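# Mount centrifuge rotor and knob unless its date has expired

## Task

The current date is 8 August 2027. Read the use-by date for the rotor on the card attached to the centrifuge. If that date has not yet passed, lower the rotor fully onto the centrifuge drive. Then thread the knob onto the tip of the shaft, run it down until it sits on the rotor, and tighten it firmly. If the date has passed, do not mount the rotor: leave it where it is and set the HOLD block on top of it. In either case the rotor must never be dropped.

## Robot and tools

ROBOT. There are two six-joint arms, left_arm and right_arm, each with a two-finger parallel gripper. In every row and every per-joint list, the joint order is: shoulder pan, shoulder lift, elbow, wrist 1, wrist 2, wrist 3. Use that order only. The fingers point along the gripper's +z axis and close along its y axis. end_effector_position is the spot between the pads when they are shut. Closed fingertips reach about 19 mm past that spot, and open ones about 6 mm. A block about 10 cm off the wrist 3 axis, toward gripper +x, rotates with the hand, so keep it clear of things.

FRAMES. The scene frame has its origin at table-top height, midway between the nominal bases. +z is up, +x points out over the table, and left_arm is on the +y side. Image left and right do not match these names. Measured base poses are left_arm (+0.027, +0.454, 0) m with quat_wxyz (+1.000, 0, 0, +0.010), and right_arm (-0.022, -0.682, 0) m with quat_wxyz (+1.000, 0, 0, -0.012). These are small yaws. Each arm reports hand position, orientation, velocities and its wrist camera pose in its own base frame. The table and cam_low use the scene frame. Reported hand poses can be off by a few cm, more at long reach.

execute_actions(actions, cameras). actions is a list of up to 15 actions. Each action is a list of up to 15 rows, one row per 1/30 s step. If an action has fewer rows, its last row repeats to fill 15 steps. A row is one flat list of 18 numbers, each in [-1, 1], covering both arms even if one stays still. Numbers 1-6 are left_arm joint offsets. Numbers 7-9 are left gripper position, force_limit and speed. Numbers 10-18 are the same nine for right_arm. Joint offsets are scaled: 1.0 equals 1.371 rad for pan and lift, 1.714 rad for the elbow, and 2.057 rad for each wrist. Each offset counts from the Joint targets held when that action begins, not from the previous row. Sending the same offset again therefore moves the joint further. The gripper numbers are absolute commands. position +1 is fully open (85 mm), about -0.8 brings the pads together, and -1 closes until blocked. speed sets finger speed: about 20 mm/s at -1, 85 at 0 and 150 at +1. force_limit together with speed sets grip strength. A slow close gives roughly 30 N per pad at -1 and 100 N at +1. A fast close from well open gives 120-245 N whatever the force_limit. Both start at +1. To keep a gripper unchanged, resend its last three numbers, because 0 is itself a command. Joint ranges are ±3.142 rad for the elbow and ±6.283 for the others. An action asking more than 0.010 rad beyond a range is rejected. cameras lists camera names, or ["all"] or [].

move(target, speed, blend, blocking, cameras). target is one 18-number row, or a list of up to 15 rows, in the same layout and scale as above. All joint offsets count from the current Joint targets, including later rows in a list. The whole path runs in sync and is not planned around obstacles. speed is in rad/s, 0.01-3.14, default 0.5. It caps the joint that travels furthest, and can be one value or one per target. blend, in rad, rounds corners between listed targets. The default 0 stops at each target. blocking=false returns after about 0.5 s while the motion continues. The result adds a move: line saying done, off_target, moving, held or fault. It may also say limits=held.

wait(seconds 0-10) lets time pass while the arms hold their commands. stop brakes a running move, but the fingers keep going. zoom_image(camera, region) enlarges [x0, y0, x1, y1] pixels of the newest image from cam_low, cam_left_wrist or cam_right_wrist. The region can be at most 504 by 504. All three images are 672x504. Calibration data is supplied, and fixed-camera errors are smallest near the image centre. finished_scene(scene=1) ends the run for good.

RESULTS. Joint positions are in rad, Joint velocities in rad/s, and Joint torques are raw drive output including gravity, with offsets. Joint targets is the base for the next offsets. Tool commands shows the gripper commands. object_status reads 0 while moving, 1 when blocked while opening, and 2 when blocked while closing, which means gripped. 3 means it reached the command or closed fully. position_measured is in counts: 3 is open, about 78 is 60 mm, 130 is 40 mm, 180 is 20 mm and 230 is shut. Changing a gripper's position by at least 0.01 is needed before a new force_limit or speed applies. Other lines you may see: "joint sent to its limit"; "joint command not followed", meaning the inter-arm clearance check stepped in; MOTOR HOT at 70 °C; and OVER-TEMPERATURE FAULT at 85 °C, which locks the arm for 30-60 s. Velocity lines can read "within noise".

MOTION LIMITS. Targets move at no more than 2.09 rad/s for pan and lift, 2.62 for the elbow and 3.14 for the wrists. Each target can lead its measured angle by at most 0.324, 0.405 or 0.486 rad, in the same grouping. Hand speed is capped at 3.4 m/s, and motion lags the commands by about 0.15 s. After a big motion an arm may still be catching up.

AVOID. Contact torque at a joint limit faults the arm for 10 s. The limits are 306 N m for pan and lift, 139 for the elbow and 52 for each wrist, and a held load counts toward them. An outside force of about 150 N (±25) also faults the arm. The arms are stiff, so aiming even slightly past a solid contact can trip a fault. Approach slowly and end a push by commanding the targets back past the measured positions. Arm-to-arm knocks or pinching the other gripper can end the run. Never drop or fling the rotor. Avoid gripping hard on a part still resting on something, and avoid heavy twisting on the gripper. Do not strike fixed objects. Nothing may fall or be left off the table. Loose objects can occasionally get nudged. Long static loads or stretched poses heat motors.

Each tool is called after "Call:" as name([rows], argument=value, ...), one row to a line, values as JSON.

## Session

Call:
execute_actions(actions=[])

Scene clock: 0.00 s.
left_arm: end_effector_position=(+0.7352, +0.8027, +0.1988) position_measured=3 object_status=3 end_effector_quat_wxyz=(-0.523, +0.765, +0.045, +0.374) | right_arm: end_effector_position=(+0.3280, +1.0260, +0.3524) position_measured=3 object_status=3 end_effector_quat_wxyz=(-0.231, +0.349, +0.901, +0.116)
Joint positions: left_arm=[3.694 -0.731 1.705 -3.923 -1.122 -2.336] | right_arm=[4.109 -1.009 1.249 -1.942 -1.063 1.74]
Joint velocities: within noise
Joint torques (N m): no reading
Motor temperatures (°C): left_arm=[33 33 31 30 37 32] | right_arm=[33 32 29 38 30 38]
Joint targets: left_arm=[3.694 -0.731 1.705 -3.923 -1.122 -2.336] | right_arm=[4.109 -1.009 1.249 -1.942 -1.063 1.740]
Tool commands: left_gripper/position=+1.0 left_gripper/force_limit=+1.0 left_gripper/speed=+1.0 right_gripper/position=+1.0 right_gripper/force_limit=+1.0 right_gripper/speed=+1.0

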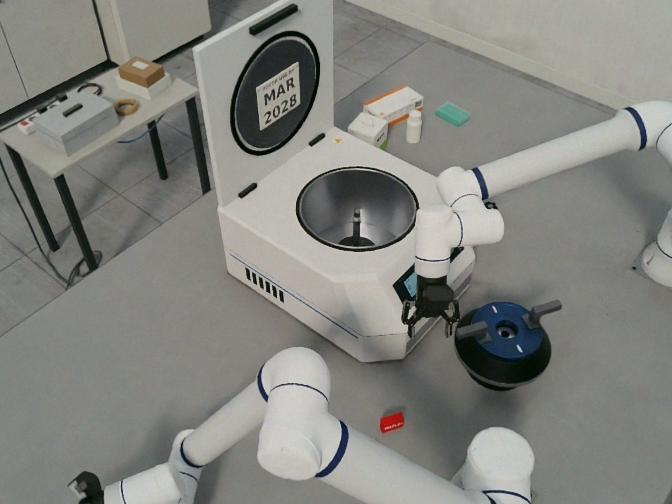

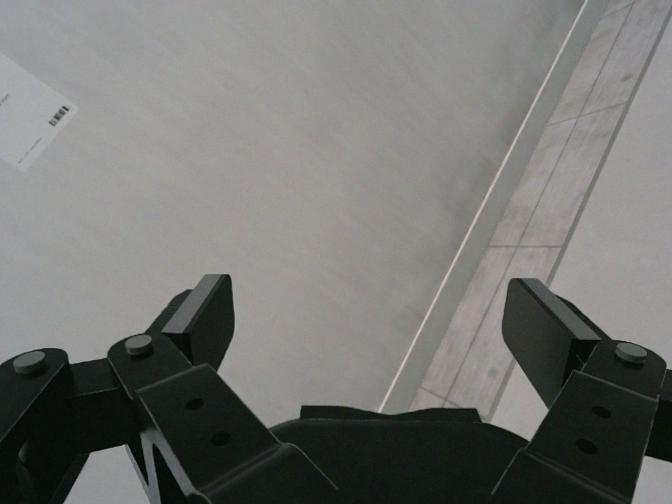

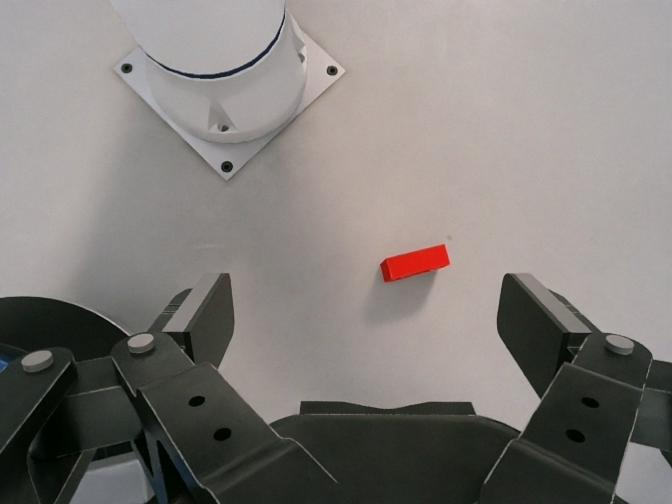

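Call:
zoom_image(camera="cam_low", region=[240, 50, 320, 140])

Call:
zoom_image(camera="cam_low", region=[430, 280, 580, 400])

Call:
zoom_image(camera="cam_low", region=[280, 150, 480, 350])

Call:
zoom_image(camera="cam_low", region=[320, 60, 500, 180])

Scaled by 5.600.

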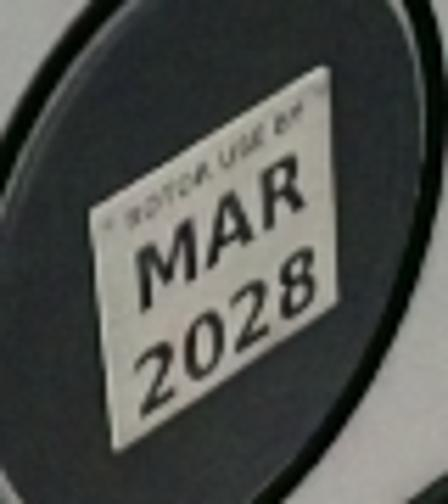

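Scaled by 3.360.

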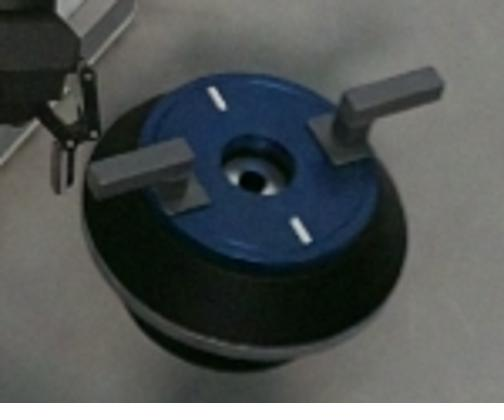

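Scaled by 2.520.

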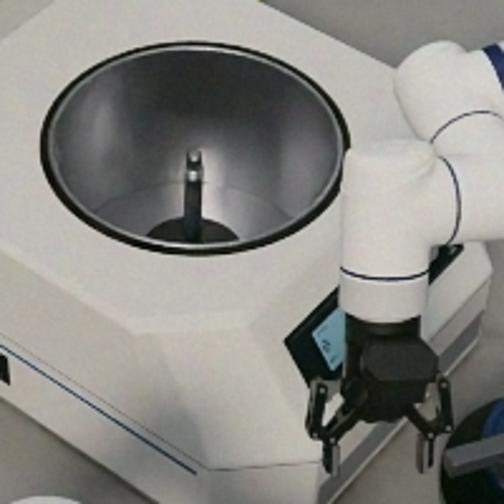

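Scaled by 2.800.

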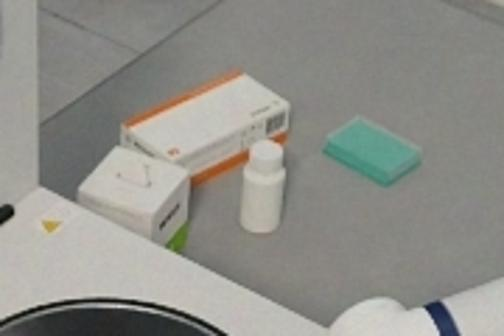

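Call:
move(target=[-0.955,-0.573,-0.191,1.0,-0.218,0.768,1,1,1,0.032,-0.526,0.297,0.167,-0.247,0.651,1,1,1], speed=1.0, cameras=["all"])

Scene clock: 5.60 s.
left_arm: end_effector_position=(+0.7196, -0.4363, +0.6837) position_measured=3 object_status=3 end_effector_quat_wxyz=(+0.156, +0.001, +0.977, -0.148) | right_arm: end_effector_position=(+0.1635, +0.5948, +0.5065) position_measured=3 object_status=3 end_effector_quat_wxyz=(+0.000, +0.859, +0.511, +0.000)
Joint positions: left_arm=[2.384 -1.517 1.378 -1.866 -1.571 -0.756] | right_arm=[4.153 -1.73 1.758 -1.598 -1.572 3.079]
Joint torques (N m): left_arm=[-7.39 -84.24 -91.37 -2.67 -2.39 4.15] | right_arm=[8.6 -41.3 -31.89 -1.43 -2.95 4.84]
Joint targets: left_arm=[2.384 -1.517 1.378 -1.865 -1.571 -0.756] | right_arm=[4.153 -1.731 1.758 -1.598 -1.572 3.079]
move: done
camera_calibration:
cam_left_wrist: T_world_to_cam=[[0.0578876, 0.9516, -0.301839, 0.590703], [0.785191, 0.143324, 0.60244, -0.895586], [0.616542, -0.271875, -0.738891, 0.0732979], [0, 0, 0, 1]] pos_world=[0.62382, -0.413826, 0.771993]
cam_right_wrist: T_world_to_cam=[[0.884766, -0.465956, -0.00859586, 0.143232], [-0.434589, -0.831587, 0.345825, 0.413144], [-0.168287, -0.302238, -0.93826, 0.812518], [0, 0, 0, 1]] pos_world=[0.189557, 0.655879, 0.620709]

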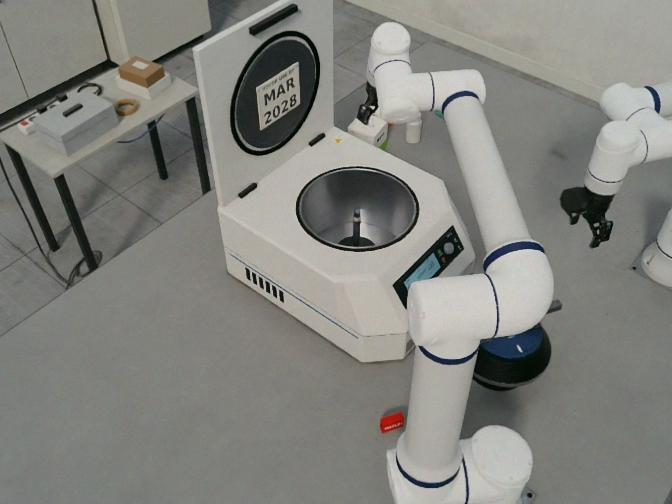

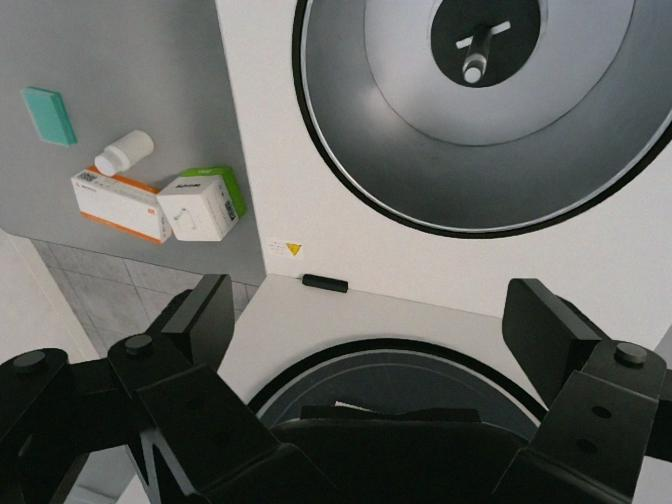

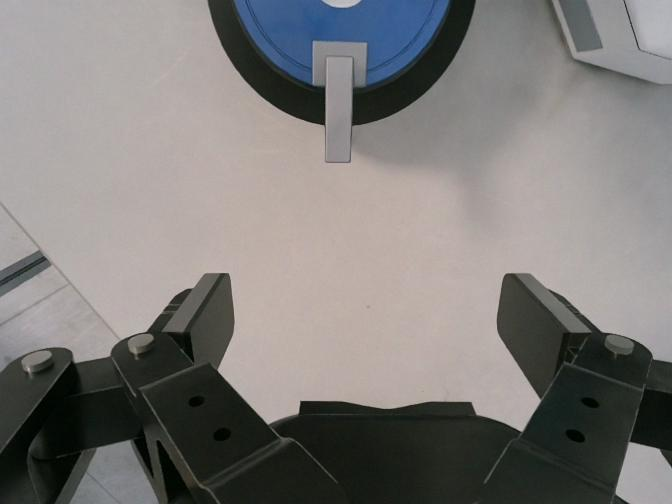

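Call:
zoom_image(camera="cam_low", region=[330, 200, 600, 430])

Call:
zoom_image(camera="cam_left_wrist", region=[380, 0, 600, 150])

Call:
zoom_image(camera="cam_right_wrist", region=[180, 0, 504, 200])

Scaled by 1.867.

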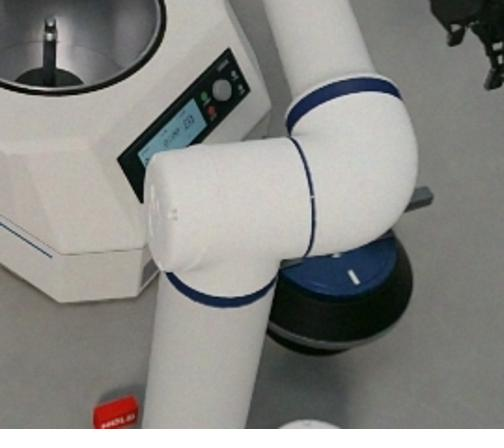

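Scaled by 2.291.

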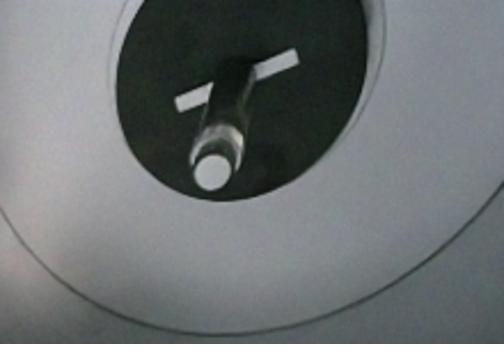

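Scaled by 1.556.

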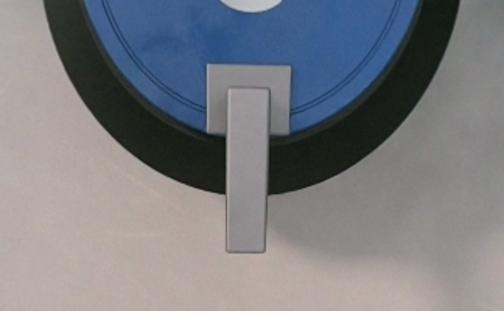

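Call:
move(target=[0,0,0,0.21,0,0.764,1,1,1,-0.58,0,0,0,0,0,1,1,1], speed=1.5, cameras=["all"])

Scene clock: 8.27 s.
left_arm: end_effector_position=(+0.6430, -0.3640, +0.6087) position_measured=3 object_status=3 end_effector_quat_wxyz=(+0.001, +0.708, +0.706, +0.000) | right_arm: end_effector_position=(+0.5392, +0.2996, +0.5065) position_measured=3 object_status=3 end_effector_quat_wxyz=(+0.000, +0.990, +0.139, +0.000)
Joint positions: left_arm=[2.384 -1.517 1.378 -1.433 -1.571 0.816] | right_arm=[3.357 -1.731 1.758 -1.598 -1.572 3.079]
Joint torques (N m): left_arm=[-7.46 -78.18 -84.06 -1.16 -1.6 3.65] | right_arm=[-16.24 -23.09 -39.32 -6.3 -2.25 4.57]
Joint targets: left_arm=[2.384 -1.517 1.378 -1.433 -1.571 0.816] | right_arm=[3.357 -1.731 1.758 -1.598 -1.572 3.079]
move: done
camera_calibration:
cam_left_wrist: T_world_to_cam=[[0.999847, -0.00791124, -0.0155937, -0.625466], [-0.00196529, -0.936988, 0.349355, -0.533612], [-0.017375, -0.349271, -0.936861, 0.584714], [0, 0, 0, 1]] pos_world=[0.634481, -0.300713, 0.724462]
cam_right_wrist: T_world_to_cam=[[0.286534, -0.958032, -0.00859175, 0.143208], [-0.898058, -0.271699, 0.345937, 0.412977], [-0.333753, -0.0914067, -0.938219, 0.812542], [0, 0, 0, 1]] pos_world=[0.601031, 0.323675, 0.620708]

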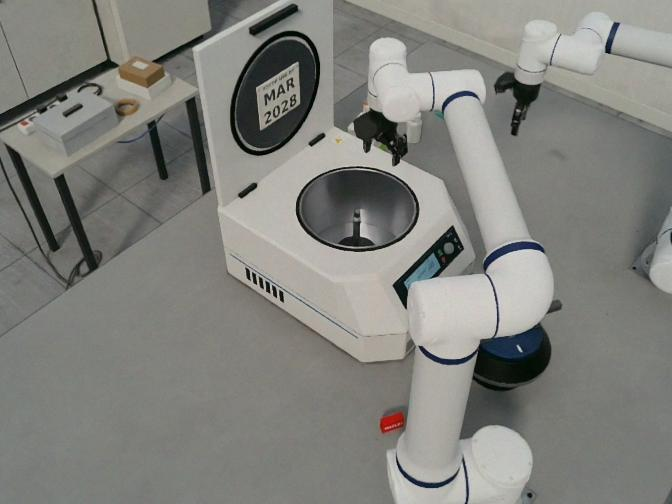

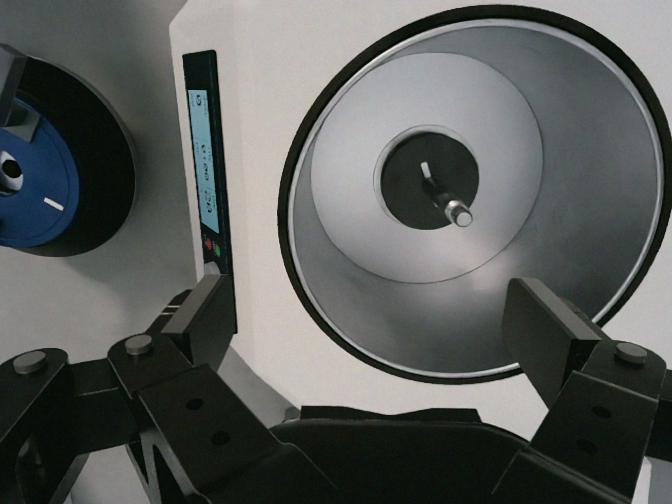

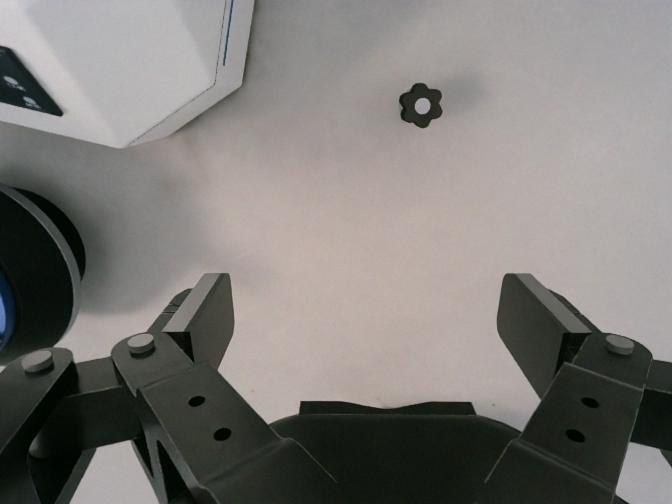

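Call:
move([
  [0,0.012,-0.687,0,0.389,0.1,1,1,1,0.25,0.03,0.015,-0.03,0,-0.5,1,1,1],
  [-1.0,0.073,-0.992,-0.049,0.778,0.243,1,1,1,0.597,0.067,0.035,-0.074,0,-1.0,1,1,1],
], speed=1.2, blend=0.2, cameras=["cam_low"])

Scene clock: 16.53 s.
left_arm: end_effector_position=(+0.3992, -0.2198, +1.4795) position_measured=3 object_status=3 end_effector_quat_wxyz=(+0.668, +0.535, +0.464, +0.227) | right_arm: end_effector_position=(+0.1738, +0.6390, +0.4268) position_measured=3 object_status=3 end_effector_quat_wxyz=(+0.000, -0.006, +1.000, +0.000)
Joint positions: left_arm=[1.013 -1.417 -0.323 -1.534 0.03 1.316] | right_arm=[4.176 -1.639 1.818 -1.75 -1.572 1.022]
Joint torques (N m): left_arm=[-2.42 11.58 0.91 -1.81 2.89 4.56] | right_arm=[9.07 -26.25 -31.54 -11.47 0.57 -4.68]
Joint targets: left_arm=[1.012 -1.417 -0.323 -1.534 0.030 1.316] | right_arm=[4.176 -1.639 1.818 -1.750 -1.572 1.022]
move: done
Images, in order (width x height): cam_low 672x504.

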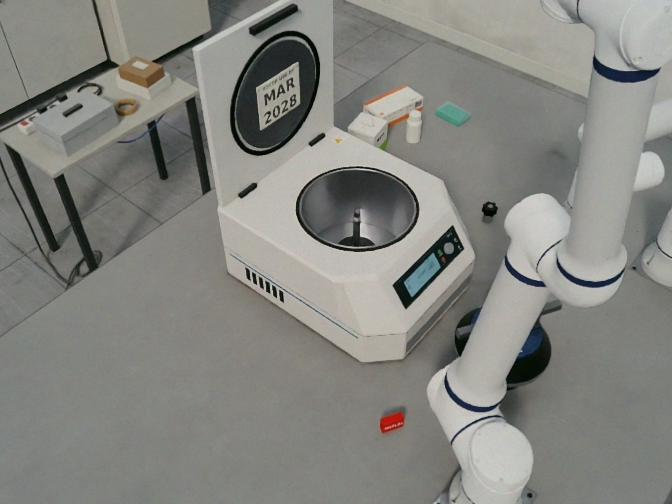

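Call:
move([
  [-0.8,0.327,-0.5,-0.02,0.5,0.230,1,1,1,0,0,0,0,0,-0.519,1,1,1],
  [-0.969,0.327,-1.0,-0.022,0.749,0.230,1,1,1,0,0,0,0,0,-0.519,1,1,1],
], speed=1.2, blend=0.2, cameras=["all"])

Scene clock: 19.23 s.
left_arm: end_effector_position=(+0.2958, -0.2838, +0.5169) position_measured=3 object_status=3 end_effector_quat_wxyz=(+0.047, +0.867, +0.494, +0.043) | right_arm: end_effector_position=(+0.1738, +0.6390, +0.4268) position_measured=3 object_status=3 end_effector_quat_wxyz=(+0.000, -0.514, +0.858, +0.000)
Joint positions: left_arm=[-0.317 -0.968 -2.037 -1.579 1.57 1.789] | right_arm=[4.176 -1.639 1.818 -1.75 -1.572 -0.046]
Joint torques (N m): left_arm=[-6.4 5 66.35 2.24 3.14 4.66] | right_arm=[7.91 -26.16 -32.38 -11 1.51 -4.74]
Joint targets: left_arm=[-0.317 -0.968 -2.037 -1.579 1.571 1.789] | right_arm=[4.176 -1.639 1.818 -1.750 -1.572 -0.046]
move: done
camera_calibration:
cam_left_wrist: T_world_to_cam=[[0.852094, -0.512196, 0.107665, -0.442226], [-0.517476, -0.793616, 0.319988, -0.218614], [-0.0784518, -0.328374, -0.941284, 0.54695], [0, 0, 0, 1]] pos_world=[0.3066, -0.220397, 0.632401]
cam_right_wrist: T_world_to_cam=[[-0.887791, 0.460136, -0.010149, -0.129109], [0.428789, 0.83492, 0.345035, -0.732723], [0.167237, 0.301967, -0.938535, 0.308569], [0, 0, 0, 1]] pos_world=[0.147957, 0.577995, 0.541108]

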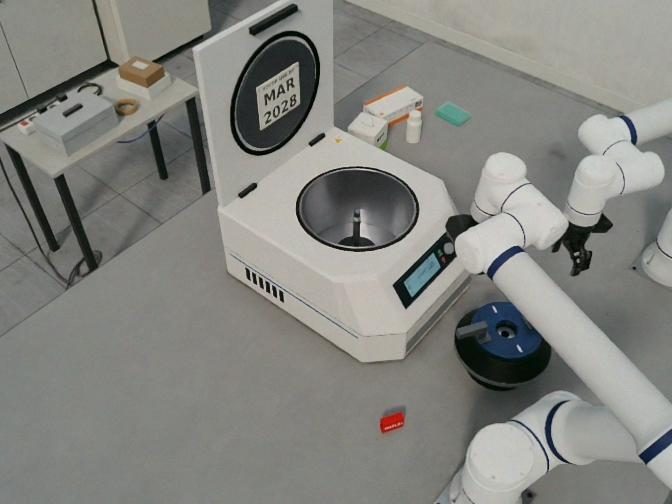

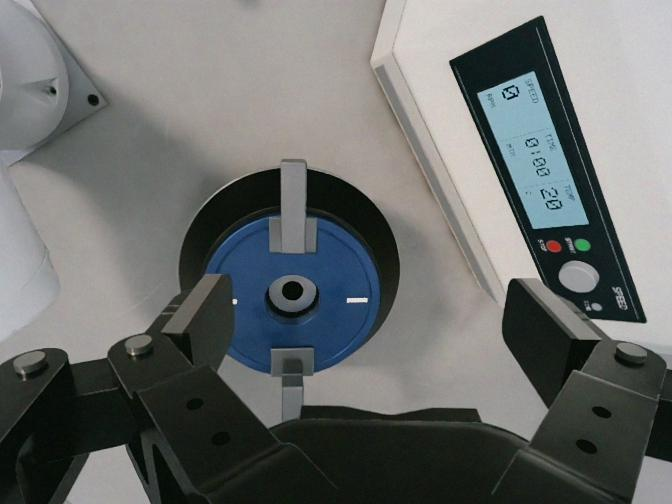

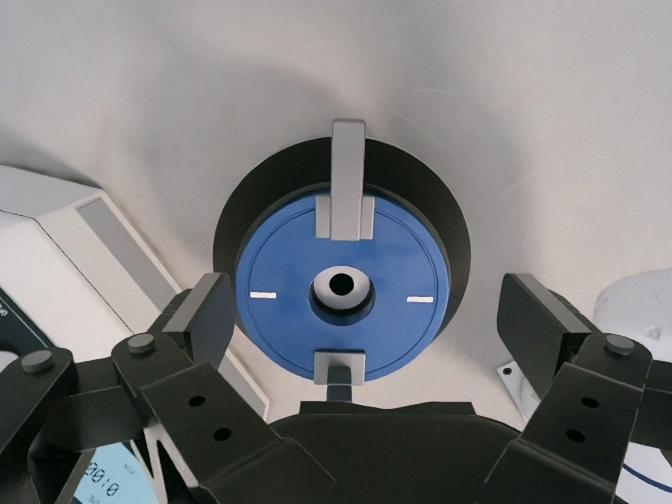

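Call:
zoom_image(camera="cam_left_wrist", region=[170, 140, 410, 420])

Call:
zoom_image(camera="cam_right_wrist", region=[200, 100, 480, 420])

Scaled by 1.800.

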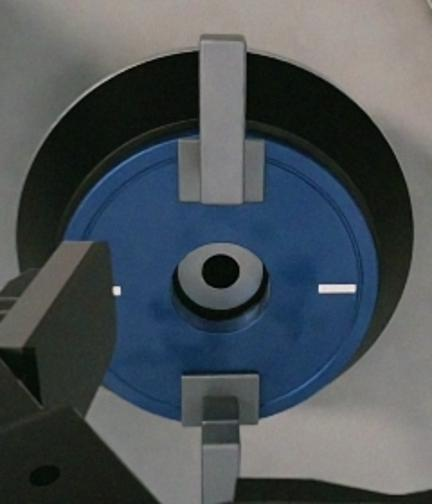

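Scaled by 1.575.

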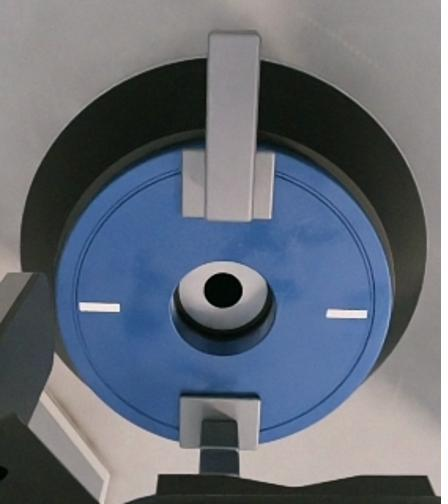

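Call:
zoom_image(camera="cam_low", region=[440, 290, 560, 400])

Scaled by 4.200.

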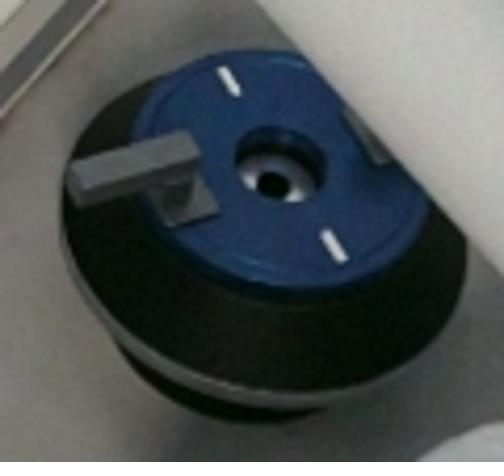

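Call:
move(target=[-0.0659,-0.0453,-0.1909,0.1268,0,-0.0275,1,1,1,0,0.0468,0.0999,-0.1144,0,0.0044,1,1,1], speed=0.5, cameras=["all"])

Scene clock: 25.03 s.
left_arm: end_effector_position=(+0.2549, -0.3032, +0.2996) position_measured=3 object_status=3 end_effector_quat_wxyz=(+0.000, +0.877, +0.481, +0.000) | right_arm: end_effector_position=(+0.1738, +0.6391, +0.3000) position_measured=3 object_status=3 end_effector_quat_wxyz=(+0.000, -0.510, +0.860, +0.000)
Joint positions: left_arm=[-0.407 -1.03 -2.364 -1.319 1.571 1.732] | right_arm=[4.176 -1.574 1.99 -1.986 -1.572 -0.037]
Joint torques (N m): left_arm=[-5.01 -7.53 64.15 6.73 2.57 -4.74] | right_arm=[6.9 -27.43 -29.81 -11.02 1.38 4.62]
Joint targets: left_arm=[-0.407 -1.030 -2.365 -1.319 1.571 1.732] | right_arm=[4.176 -1.574 1.990 -1.986 -1.572 -0.037]
move: done
camera_calibration:
cam_left_wrist: T_world_to_cam=[[0.839707, -0.542751, -0.0176893, -0.362447], [-0.50359, -0.790482, 0.348619, -0.196921], [-0.203197, -0.28383, -0.937097, 0.376827], [0, 0, 0, 1]] pos_world=[0.281752, -0.245426, 0.415363]
cam_right_wrist: T_world_to_cam=[[-0.883602, 0.468128, -0.0102114, -0.136134], [0.4363, 0.831049, 0.344963, -0.687911], [0.169973, 0.300355, -0.938561, 0.190072], [0, 0, 0, 1]] pos_world=[0.14754, 0.578327, 0.414308]

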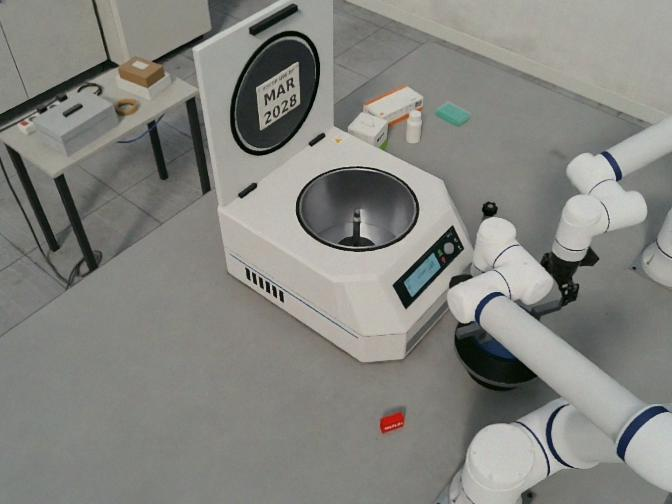

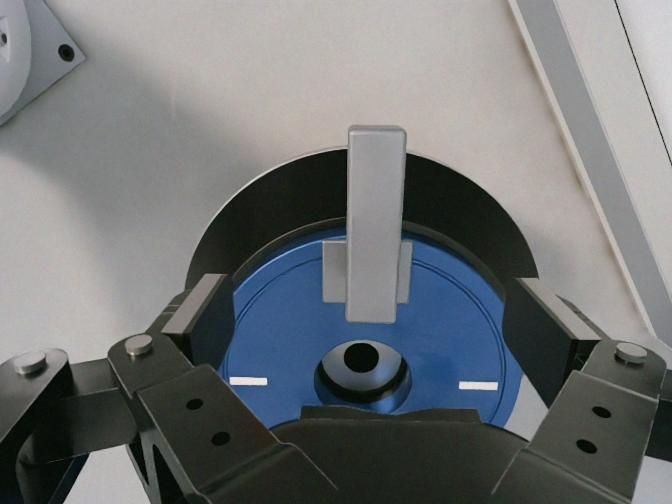

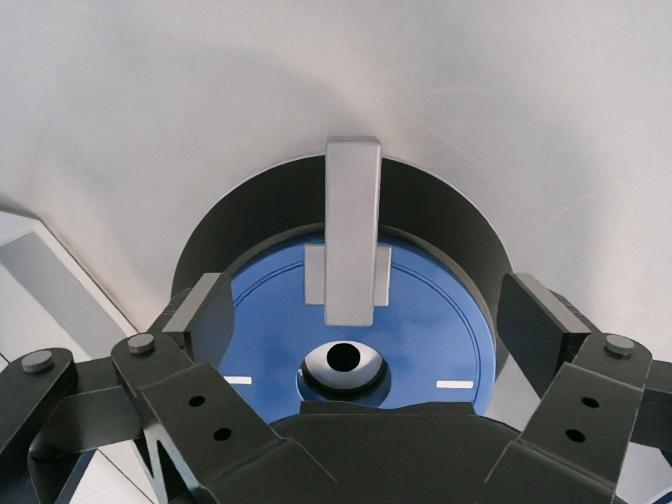

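Call:
move(target=[-0.0029,-0.0724,-0.0712,0.1083,0,0.0035,1,1,1,-0.0018,0.0570,0.0566,-0.0855,0,0.0088,1,1,1], speed=0.3, cameras=["all"])

Call:
zoom_image(camera="cam_low", region=[420, 230, 620, 400])

Scene clock: 28.40 s.
left_arm: end_effector_position=(+0.2622, -0.3079, +0.2106) position_measured=3 object_status=3 end_effector_quat_wxyz=(+0.000, +0.880, +0.476, +0.000) | right_arm: end_effector_position=(+0.1754, +0.6387, +0.2108) position_measured=3 object_status=3 end_effector_quat_wxyz=(+0.000, -0.501, +0.865, +0.000)
Joint positions: left_arm=[-0.411 -1.129 -2.487 -1.096 1.571 1.739] | right_arm=[4.173 -1.496 2.087 -2.161 -1.572 -0.019]
Joint torques (N m): left_arm=[-7.85 -5.62 58.7 6.85 0.36 4.14] | right_arm=[-15.18 -29.66 -26.66 -11.25 1.38 4.54]
Joint targets: left_arm=[-0.411 -1.129 -2.487 -1.096 1.571 1.739] | right_arm=[4.173 -1.496 2.087 -2.162 -1.572 -0.019]
move: done
camera_calibration:
cam_left_wrist: T_world_to_cam=[[0.833637, -0.552071, -0.0163268, -0.374261], [-0.512793, -0.784631, 0.348421, -0.161681], [-0.205164, -0.282085, -0.937196, 0.294752], [0, 0, 0, 1]] pos_world=[0.289561, -0.250333, 0.326463]
cam_right_wrist: T_world_to_cam=[[-0.873765, 0.486242, -0.0102007, -0.148782], [0.453219, 0.821673, 0.34561, -0.654604], [0.176432, 0.297359, -0.938323, 0.106984], [0, 0, 0, 1]] pos_world=[0.147803, 0.578402, 0.325106]

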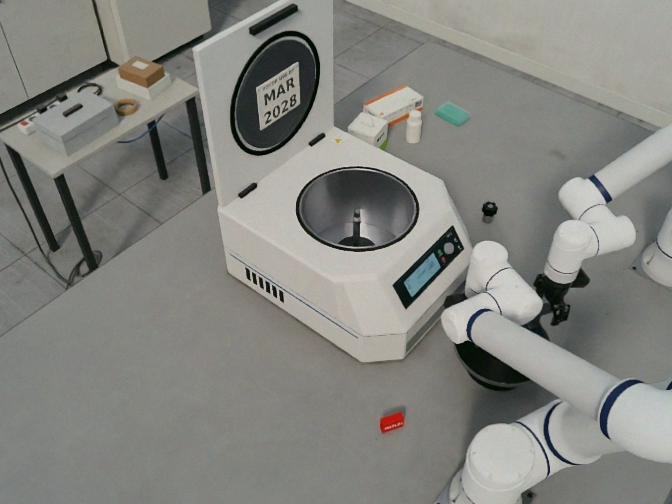

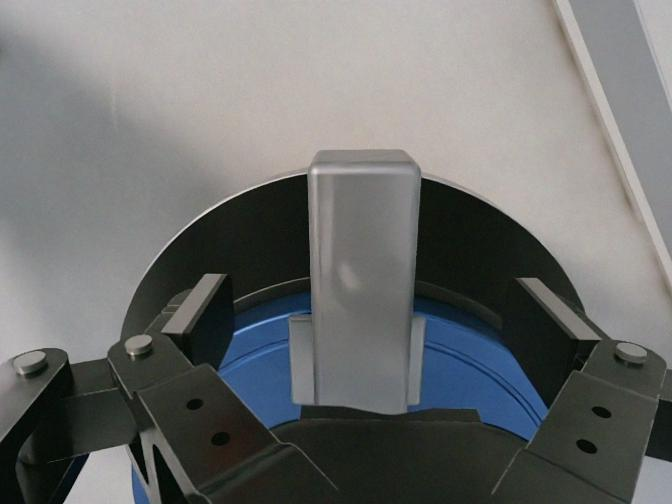

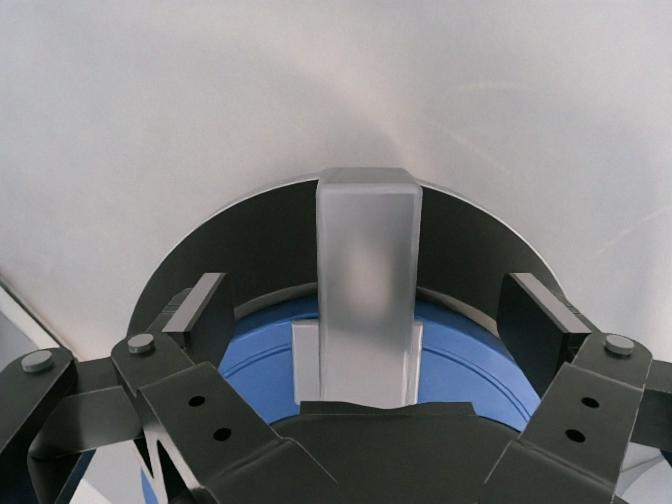

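Scaled by 2.520.

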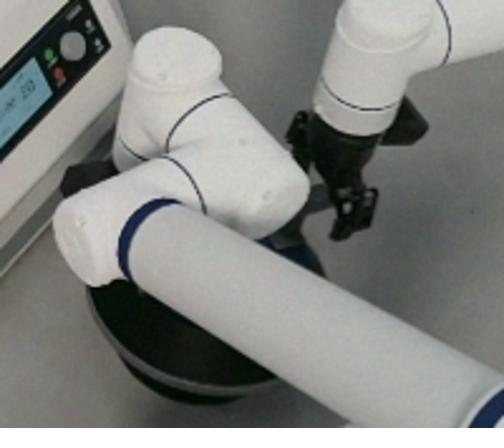

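Call:
move([
  [0,0.0085,0.0081,-0.0123,0,0,1,1,1,0,-0.0075,-0.0057,0.0097,0,0,1,1,1],
  [0,0.0085,0.0081,-0.0123,0,0,-1,0,-1,0,-0.0075,-0.0057,0.0097,0,0,-1,0,-1],
], speed=0.3, cameras=["all"])

Scene clock: 33.53 s.
left_arm: end_effector_position=(+0.2623, -0.3080, +0.2206) position_measured=172 object_status=0 end_effector_quat_wxyz=(+0.000, +0.880, +0.476, +0.000) | right_arm: end_effector_position=(+0.1754, +0.6387, +0.2208) position_measured=172 object_status=0 end_effector_quat_wxyz=(+0.000, -0.501, +0.865, +0.000)
Joint positions: left_arm=[-0.411 -1.118 -2.473 -1.121 1.571 1.739] | right_arm=[4.173 -1.507 2.077 -2.142 -1.572 -0.019]
Joint torques (N m): left_arm=[1.97 8.79 79.15 7.95 -0.23 2.46] | right_arm=[-6.1 -42.95 -41.61 -4.47 1.38 0.97]
Joint targets: left_arm=[-0.411 -1.118 -2.473 -1.121 1.571 1.739] | right_arm=[4.173 -1.507 2.077 -2.142 -1.572 -0.019]
move: done
camera_calibration:
cam_left_wrist: T_world_to_cam=[[0.833569, -0.552182, -0.0160418, -0.374342], [-0.512982, -0.784516, 0.348401, -0.165067], [-0.204966, -0.282187, -0.937208, 0.303944], [0, 0, 0, 1]] pos_world=[0.289661, -0.250433, 0.336363]
cam_right_wrist: T_world_to_cam=[[-0.873735, 0.486295, -0.0102187, -0.148709], [0.453241, 0.82161, 0.34573, -0.658068], [0.176523, 0.297445, -0.938278, 0.116289], [0, 0, 0, 1]] pos_world=[0.147803, 0.578402, 0.335105]

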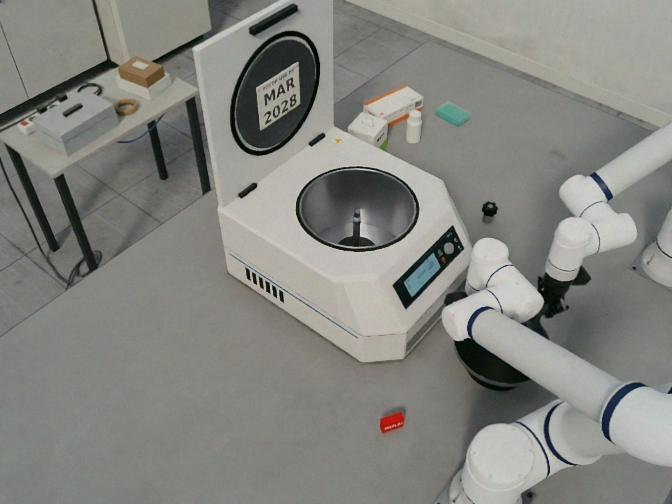

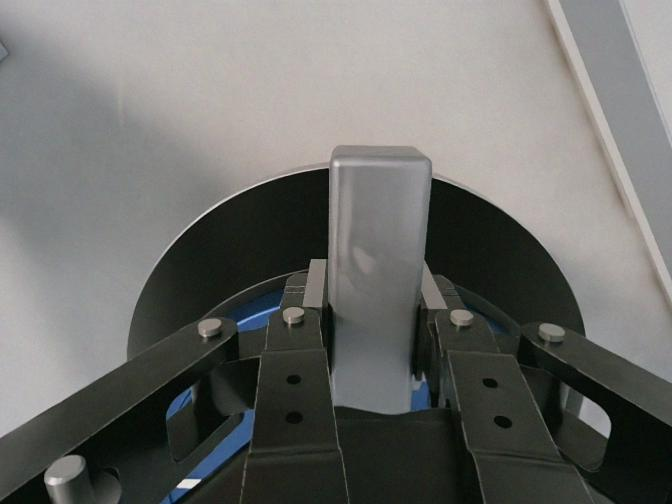

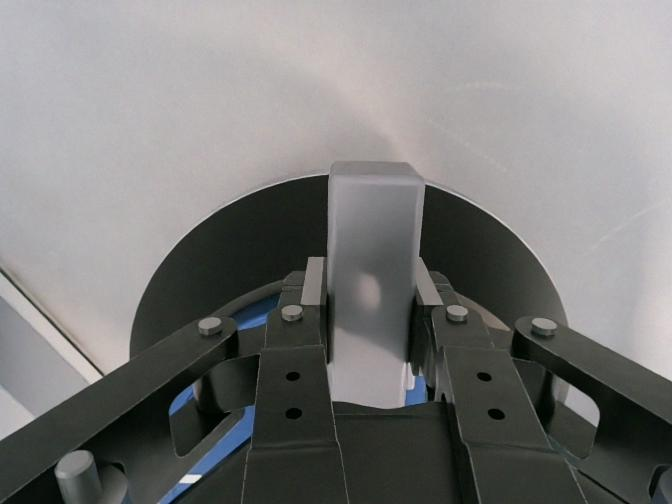

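Call:
wait(seconds=0.3, cameras=["cam_low"])

Call:
zoom_image(camera="cam_low", region=[290, 160, 424, 260])

Call:
zoom_image(camera="cam_low", region=[470, 190, 510, 230])

Scene clock: 34.20 s.
left_arm: end_effector_position=(+0.2623, -0.3080, +0.2206) position_measured=172 object_status=2 end_effector_quat_wxyz=(+0.000, +0.880, +0.476, +0.000) | right_arm: end_effector_position=(+0.1754, +0.6387, +0.2208) position_measured=172 object_status=2 end_effector_quat_wxyz=(+0.000, -0.501, +0.865, +0.000)
Joint positions: left_arm=[-0.411 -1.118 -2.473 -1.121 1.571 1.739] | right_arm=[4.173 -1.507 2.077 -2.142 -1.572 -0.019]
Joint torques (N m): left_arm=[3.13 -4.32 70.74 7.96 -0.17 -1.1] | right_arm=[-4.81 -32.9 -38.06 -8.68 1.31 -3.94]
Joint targets: left_arm=[-0.411 -1.118 -2.473 -1.121 1.571 1.739] | right_arm=[4.173 -1.507 2.077 -2.142 -1.572 -0.019]
Tool commands: left_gripper/position=-1.0 left_gripper/force_limit=+0.0 left_gripper/speed=-1.0 right_gripper/position=-1.0 right_gripper/force_limit=+0.0 right_gripper/speed=-1.0
wait: 0.30 s; at rest from the start
Images, in order (width x height): cam_low 672x504.

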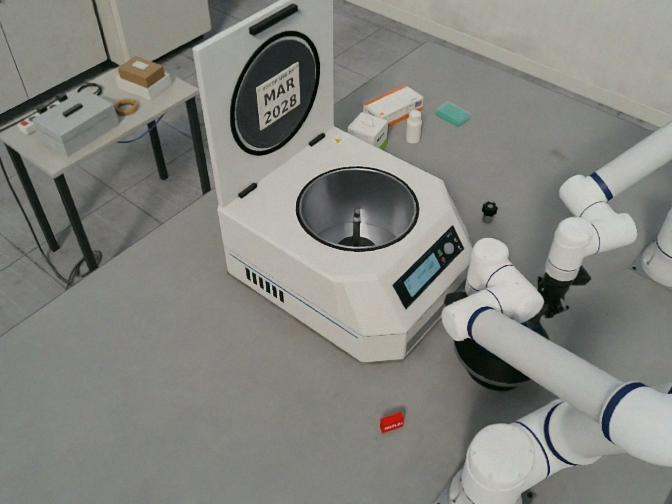

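Scaled by 3.761.

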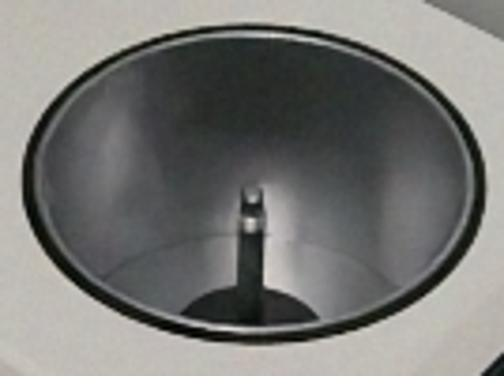

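Scaled by 12.600.

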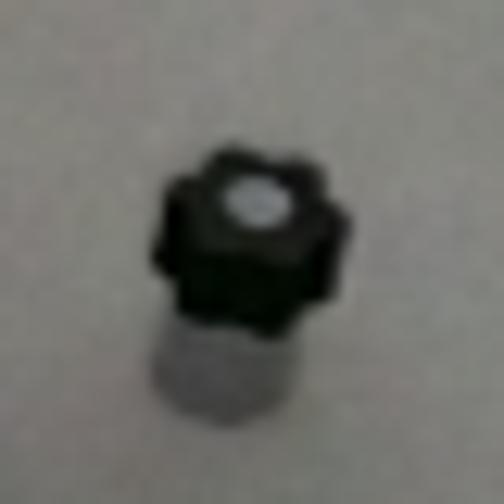

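Call:
move([
  [0,0,0,0,0,0,1,0,0,0,0,0,0,0,0,1,0,0],
  [0,0.0502,0.0684,-0.0907,0,0,1,0,0,0,-0.0489,-0.0508,0.0758,0,0,1,0,0],
  [0.1314,-0.6479,0.8387,-0.2673,0,0.3949,1,0,0,-0.3125,0.3069,-0.65,0.3377,0,0.0987,1,0,0],
], speed=[0.5,0.5,0.9], blend=[0,0.05,0], cameras=["all"])

Call:
zoom_image(camera="cam_left_wrist", region=[220, 200, 440, 400])

Call:
zoom_image(camera="cam_right_wrist", region=[220, 200, 440, 400])

Scene clock: 38.53 s.
left_arm: end_effector_position=(+0.6283, -0.3837, +0.5019) position_measured=3 object_status=3 end_effector_quat_wxyz=(+0.000, +0.953, +0.304, +0.000) | right_arm: end_effector_position=(+0.3990, +0.7209, +0.4118) position_measured=3 object_status=3 end_effector_quat_wxyz=(+0.000, -0.380, +0.925, -0.001)
Joint positions: left_arm=[-0.305 -1.613 -1.577 -1.522 1.571 2.218] | right_arm=[3.99 -1.365 1.55 -1.755 -1.572 0.068]
Joint torques (N m): left_arm=[17.38 52.65 96.76 1.59 -0.09 4.3] | right_arm=[7.86 -66.77 -31.68 -11.48 -3.13 -4.76]
Joint targets: left_arm=[-0.305 -1.613 -1.577 -1.522 1.571 2.218] | right_arm=[3.990 -1.365 1.550 -1.755 -1.572 0.068]
move: held (right_arm; a check stopped the path), off_target (left_arm; braked when a check withheld steps of right_arm); path passed 2 of 3 targets; limits=held; left_arm: the elbow is farthest, 0.542 rad from its target; right_arm: the elbow is farthest, 0.588 rad from its target
joint command not followed: on one or more control steps a check withheld the commanded joint targets of the right arm, and it was not sent them on those steps.
cause: the commanded joint targets, or the way to them, would bring a part of the robot too close to another arm (a part of this arm just beyond the wrist 2 and a part of the left arm just beyond the wrist 1, 26 mm apart when this arm was first held).
camera_calibration:
cam_left_wrist: T_world_to_cam=[[0.575327, -0.817756, -0.0165625, -0.656163], [-0.763305, -0.544073, 0.348354, 0.114844], [-0.29388, -0.187775, -0.937217, 0.713429], [0, 0, 0, 1]] pos_world=[0.674831, -0.340134, 0.617763]
cam_right_wrist: T_world_to_cam=[[-0.712257, 0.701844, -0.0102158, -0.211275], [0.656461, 0.671211, 0.344288, -0.865029], [0.248494, 0.238515, -0.938808, 0.245577], [0, 0, 0, 1]] pos_world=[0.356352, 0.670326, 0.52621]

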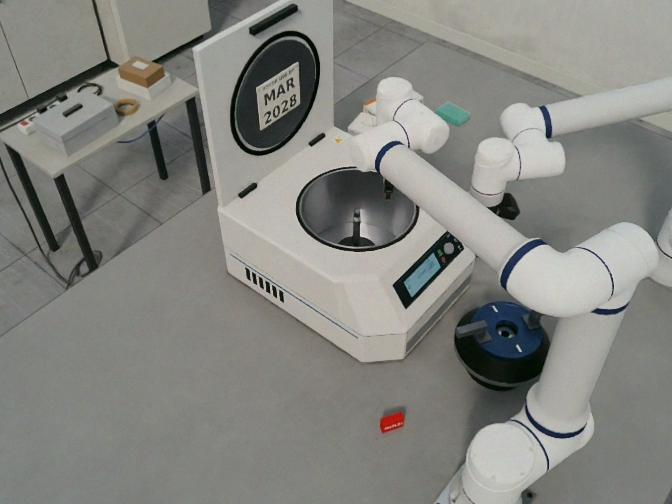

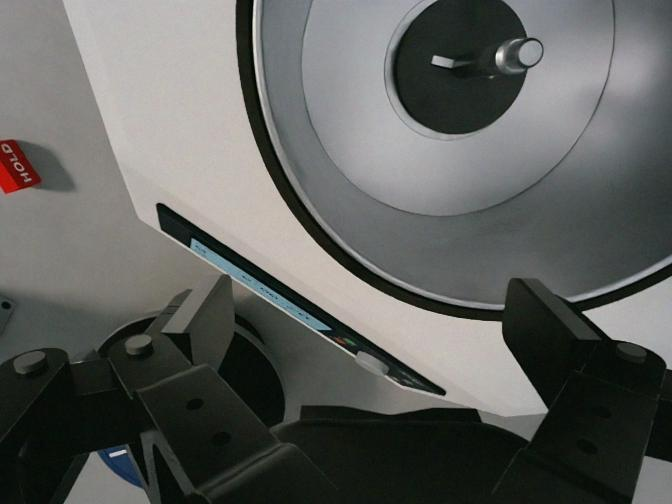

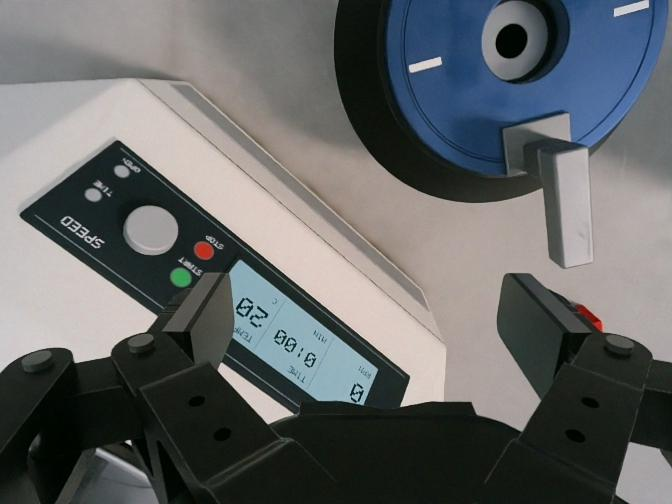

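Scaled by 2.291.

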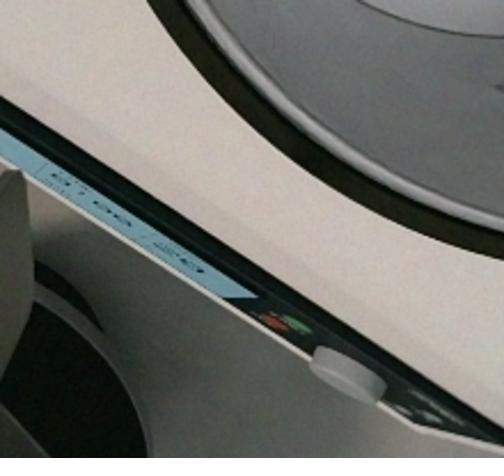

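Scaled by 2.291.

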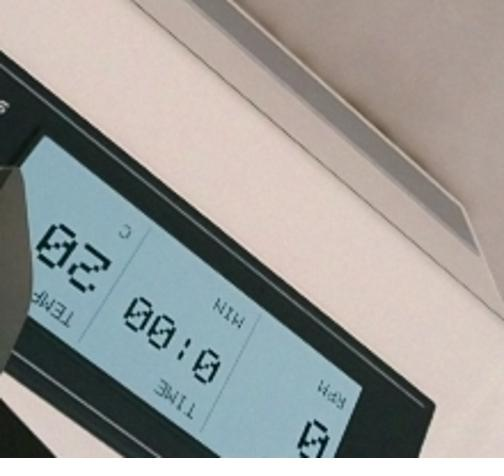

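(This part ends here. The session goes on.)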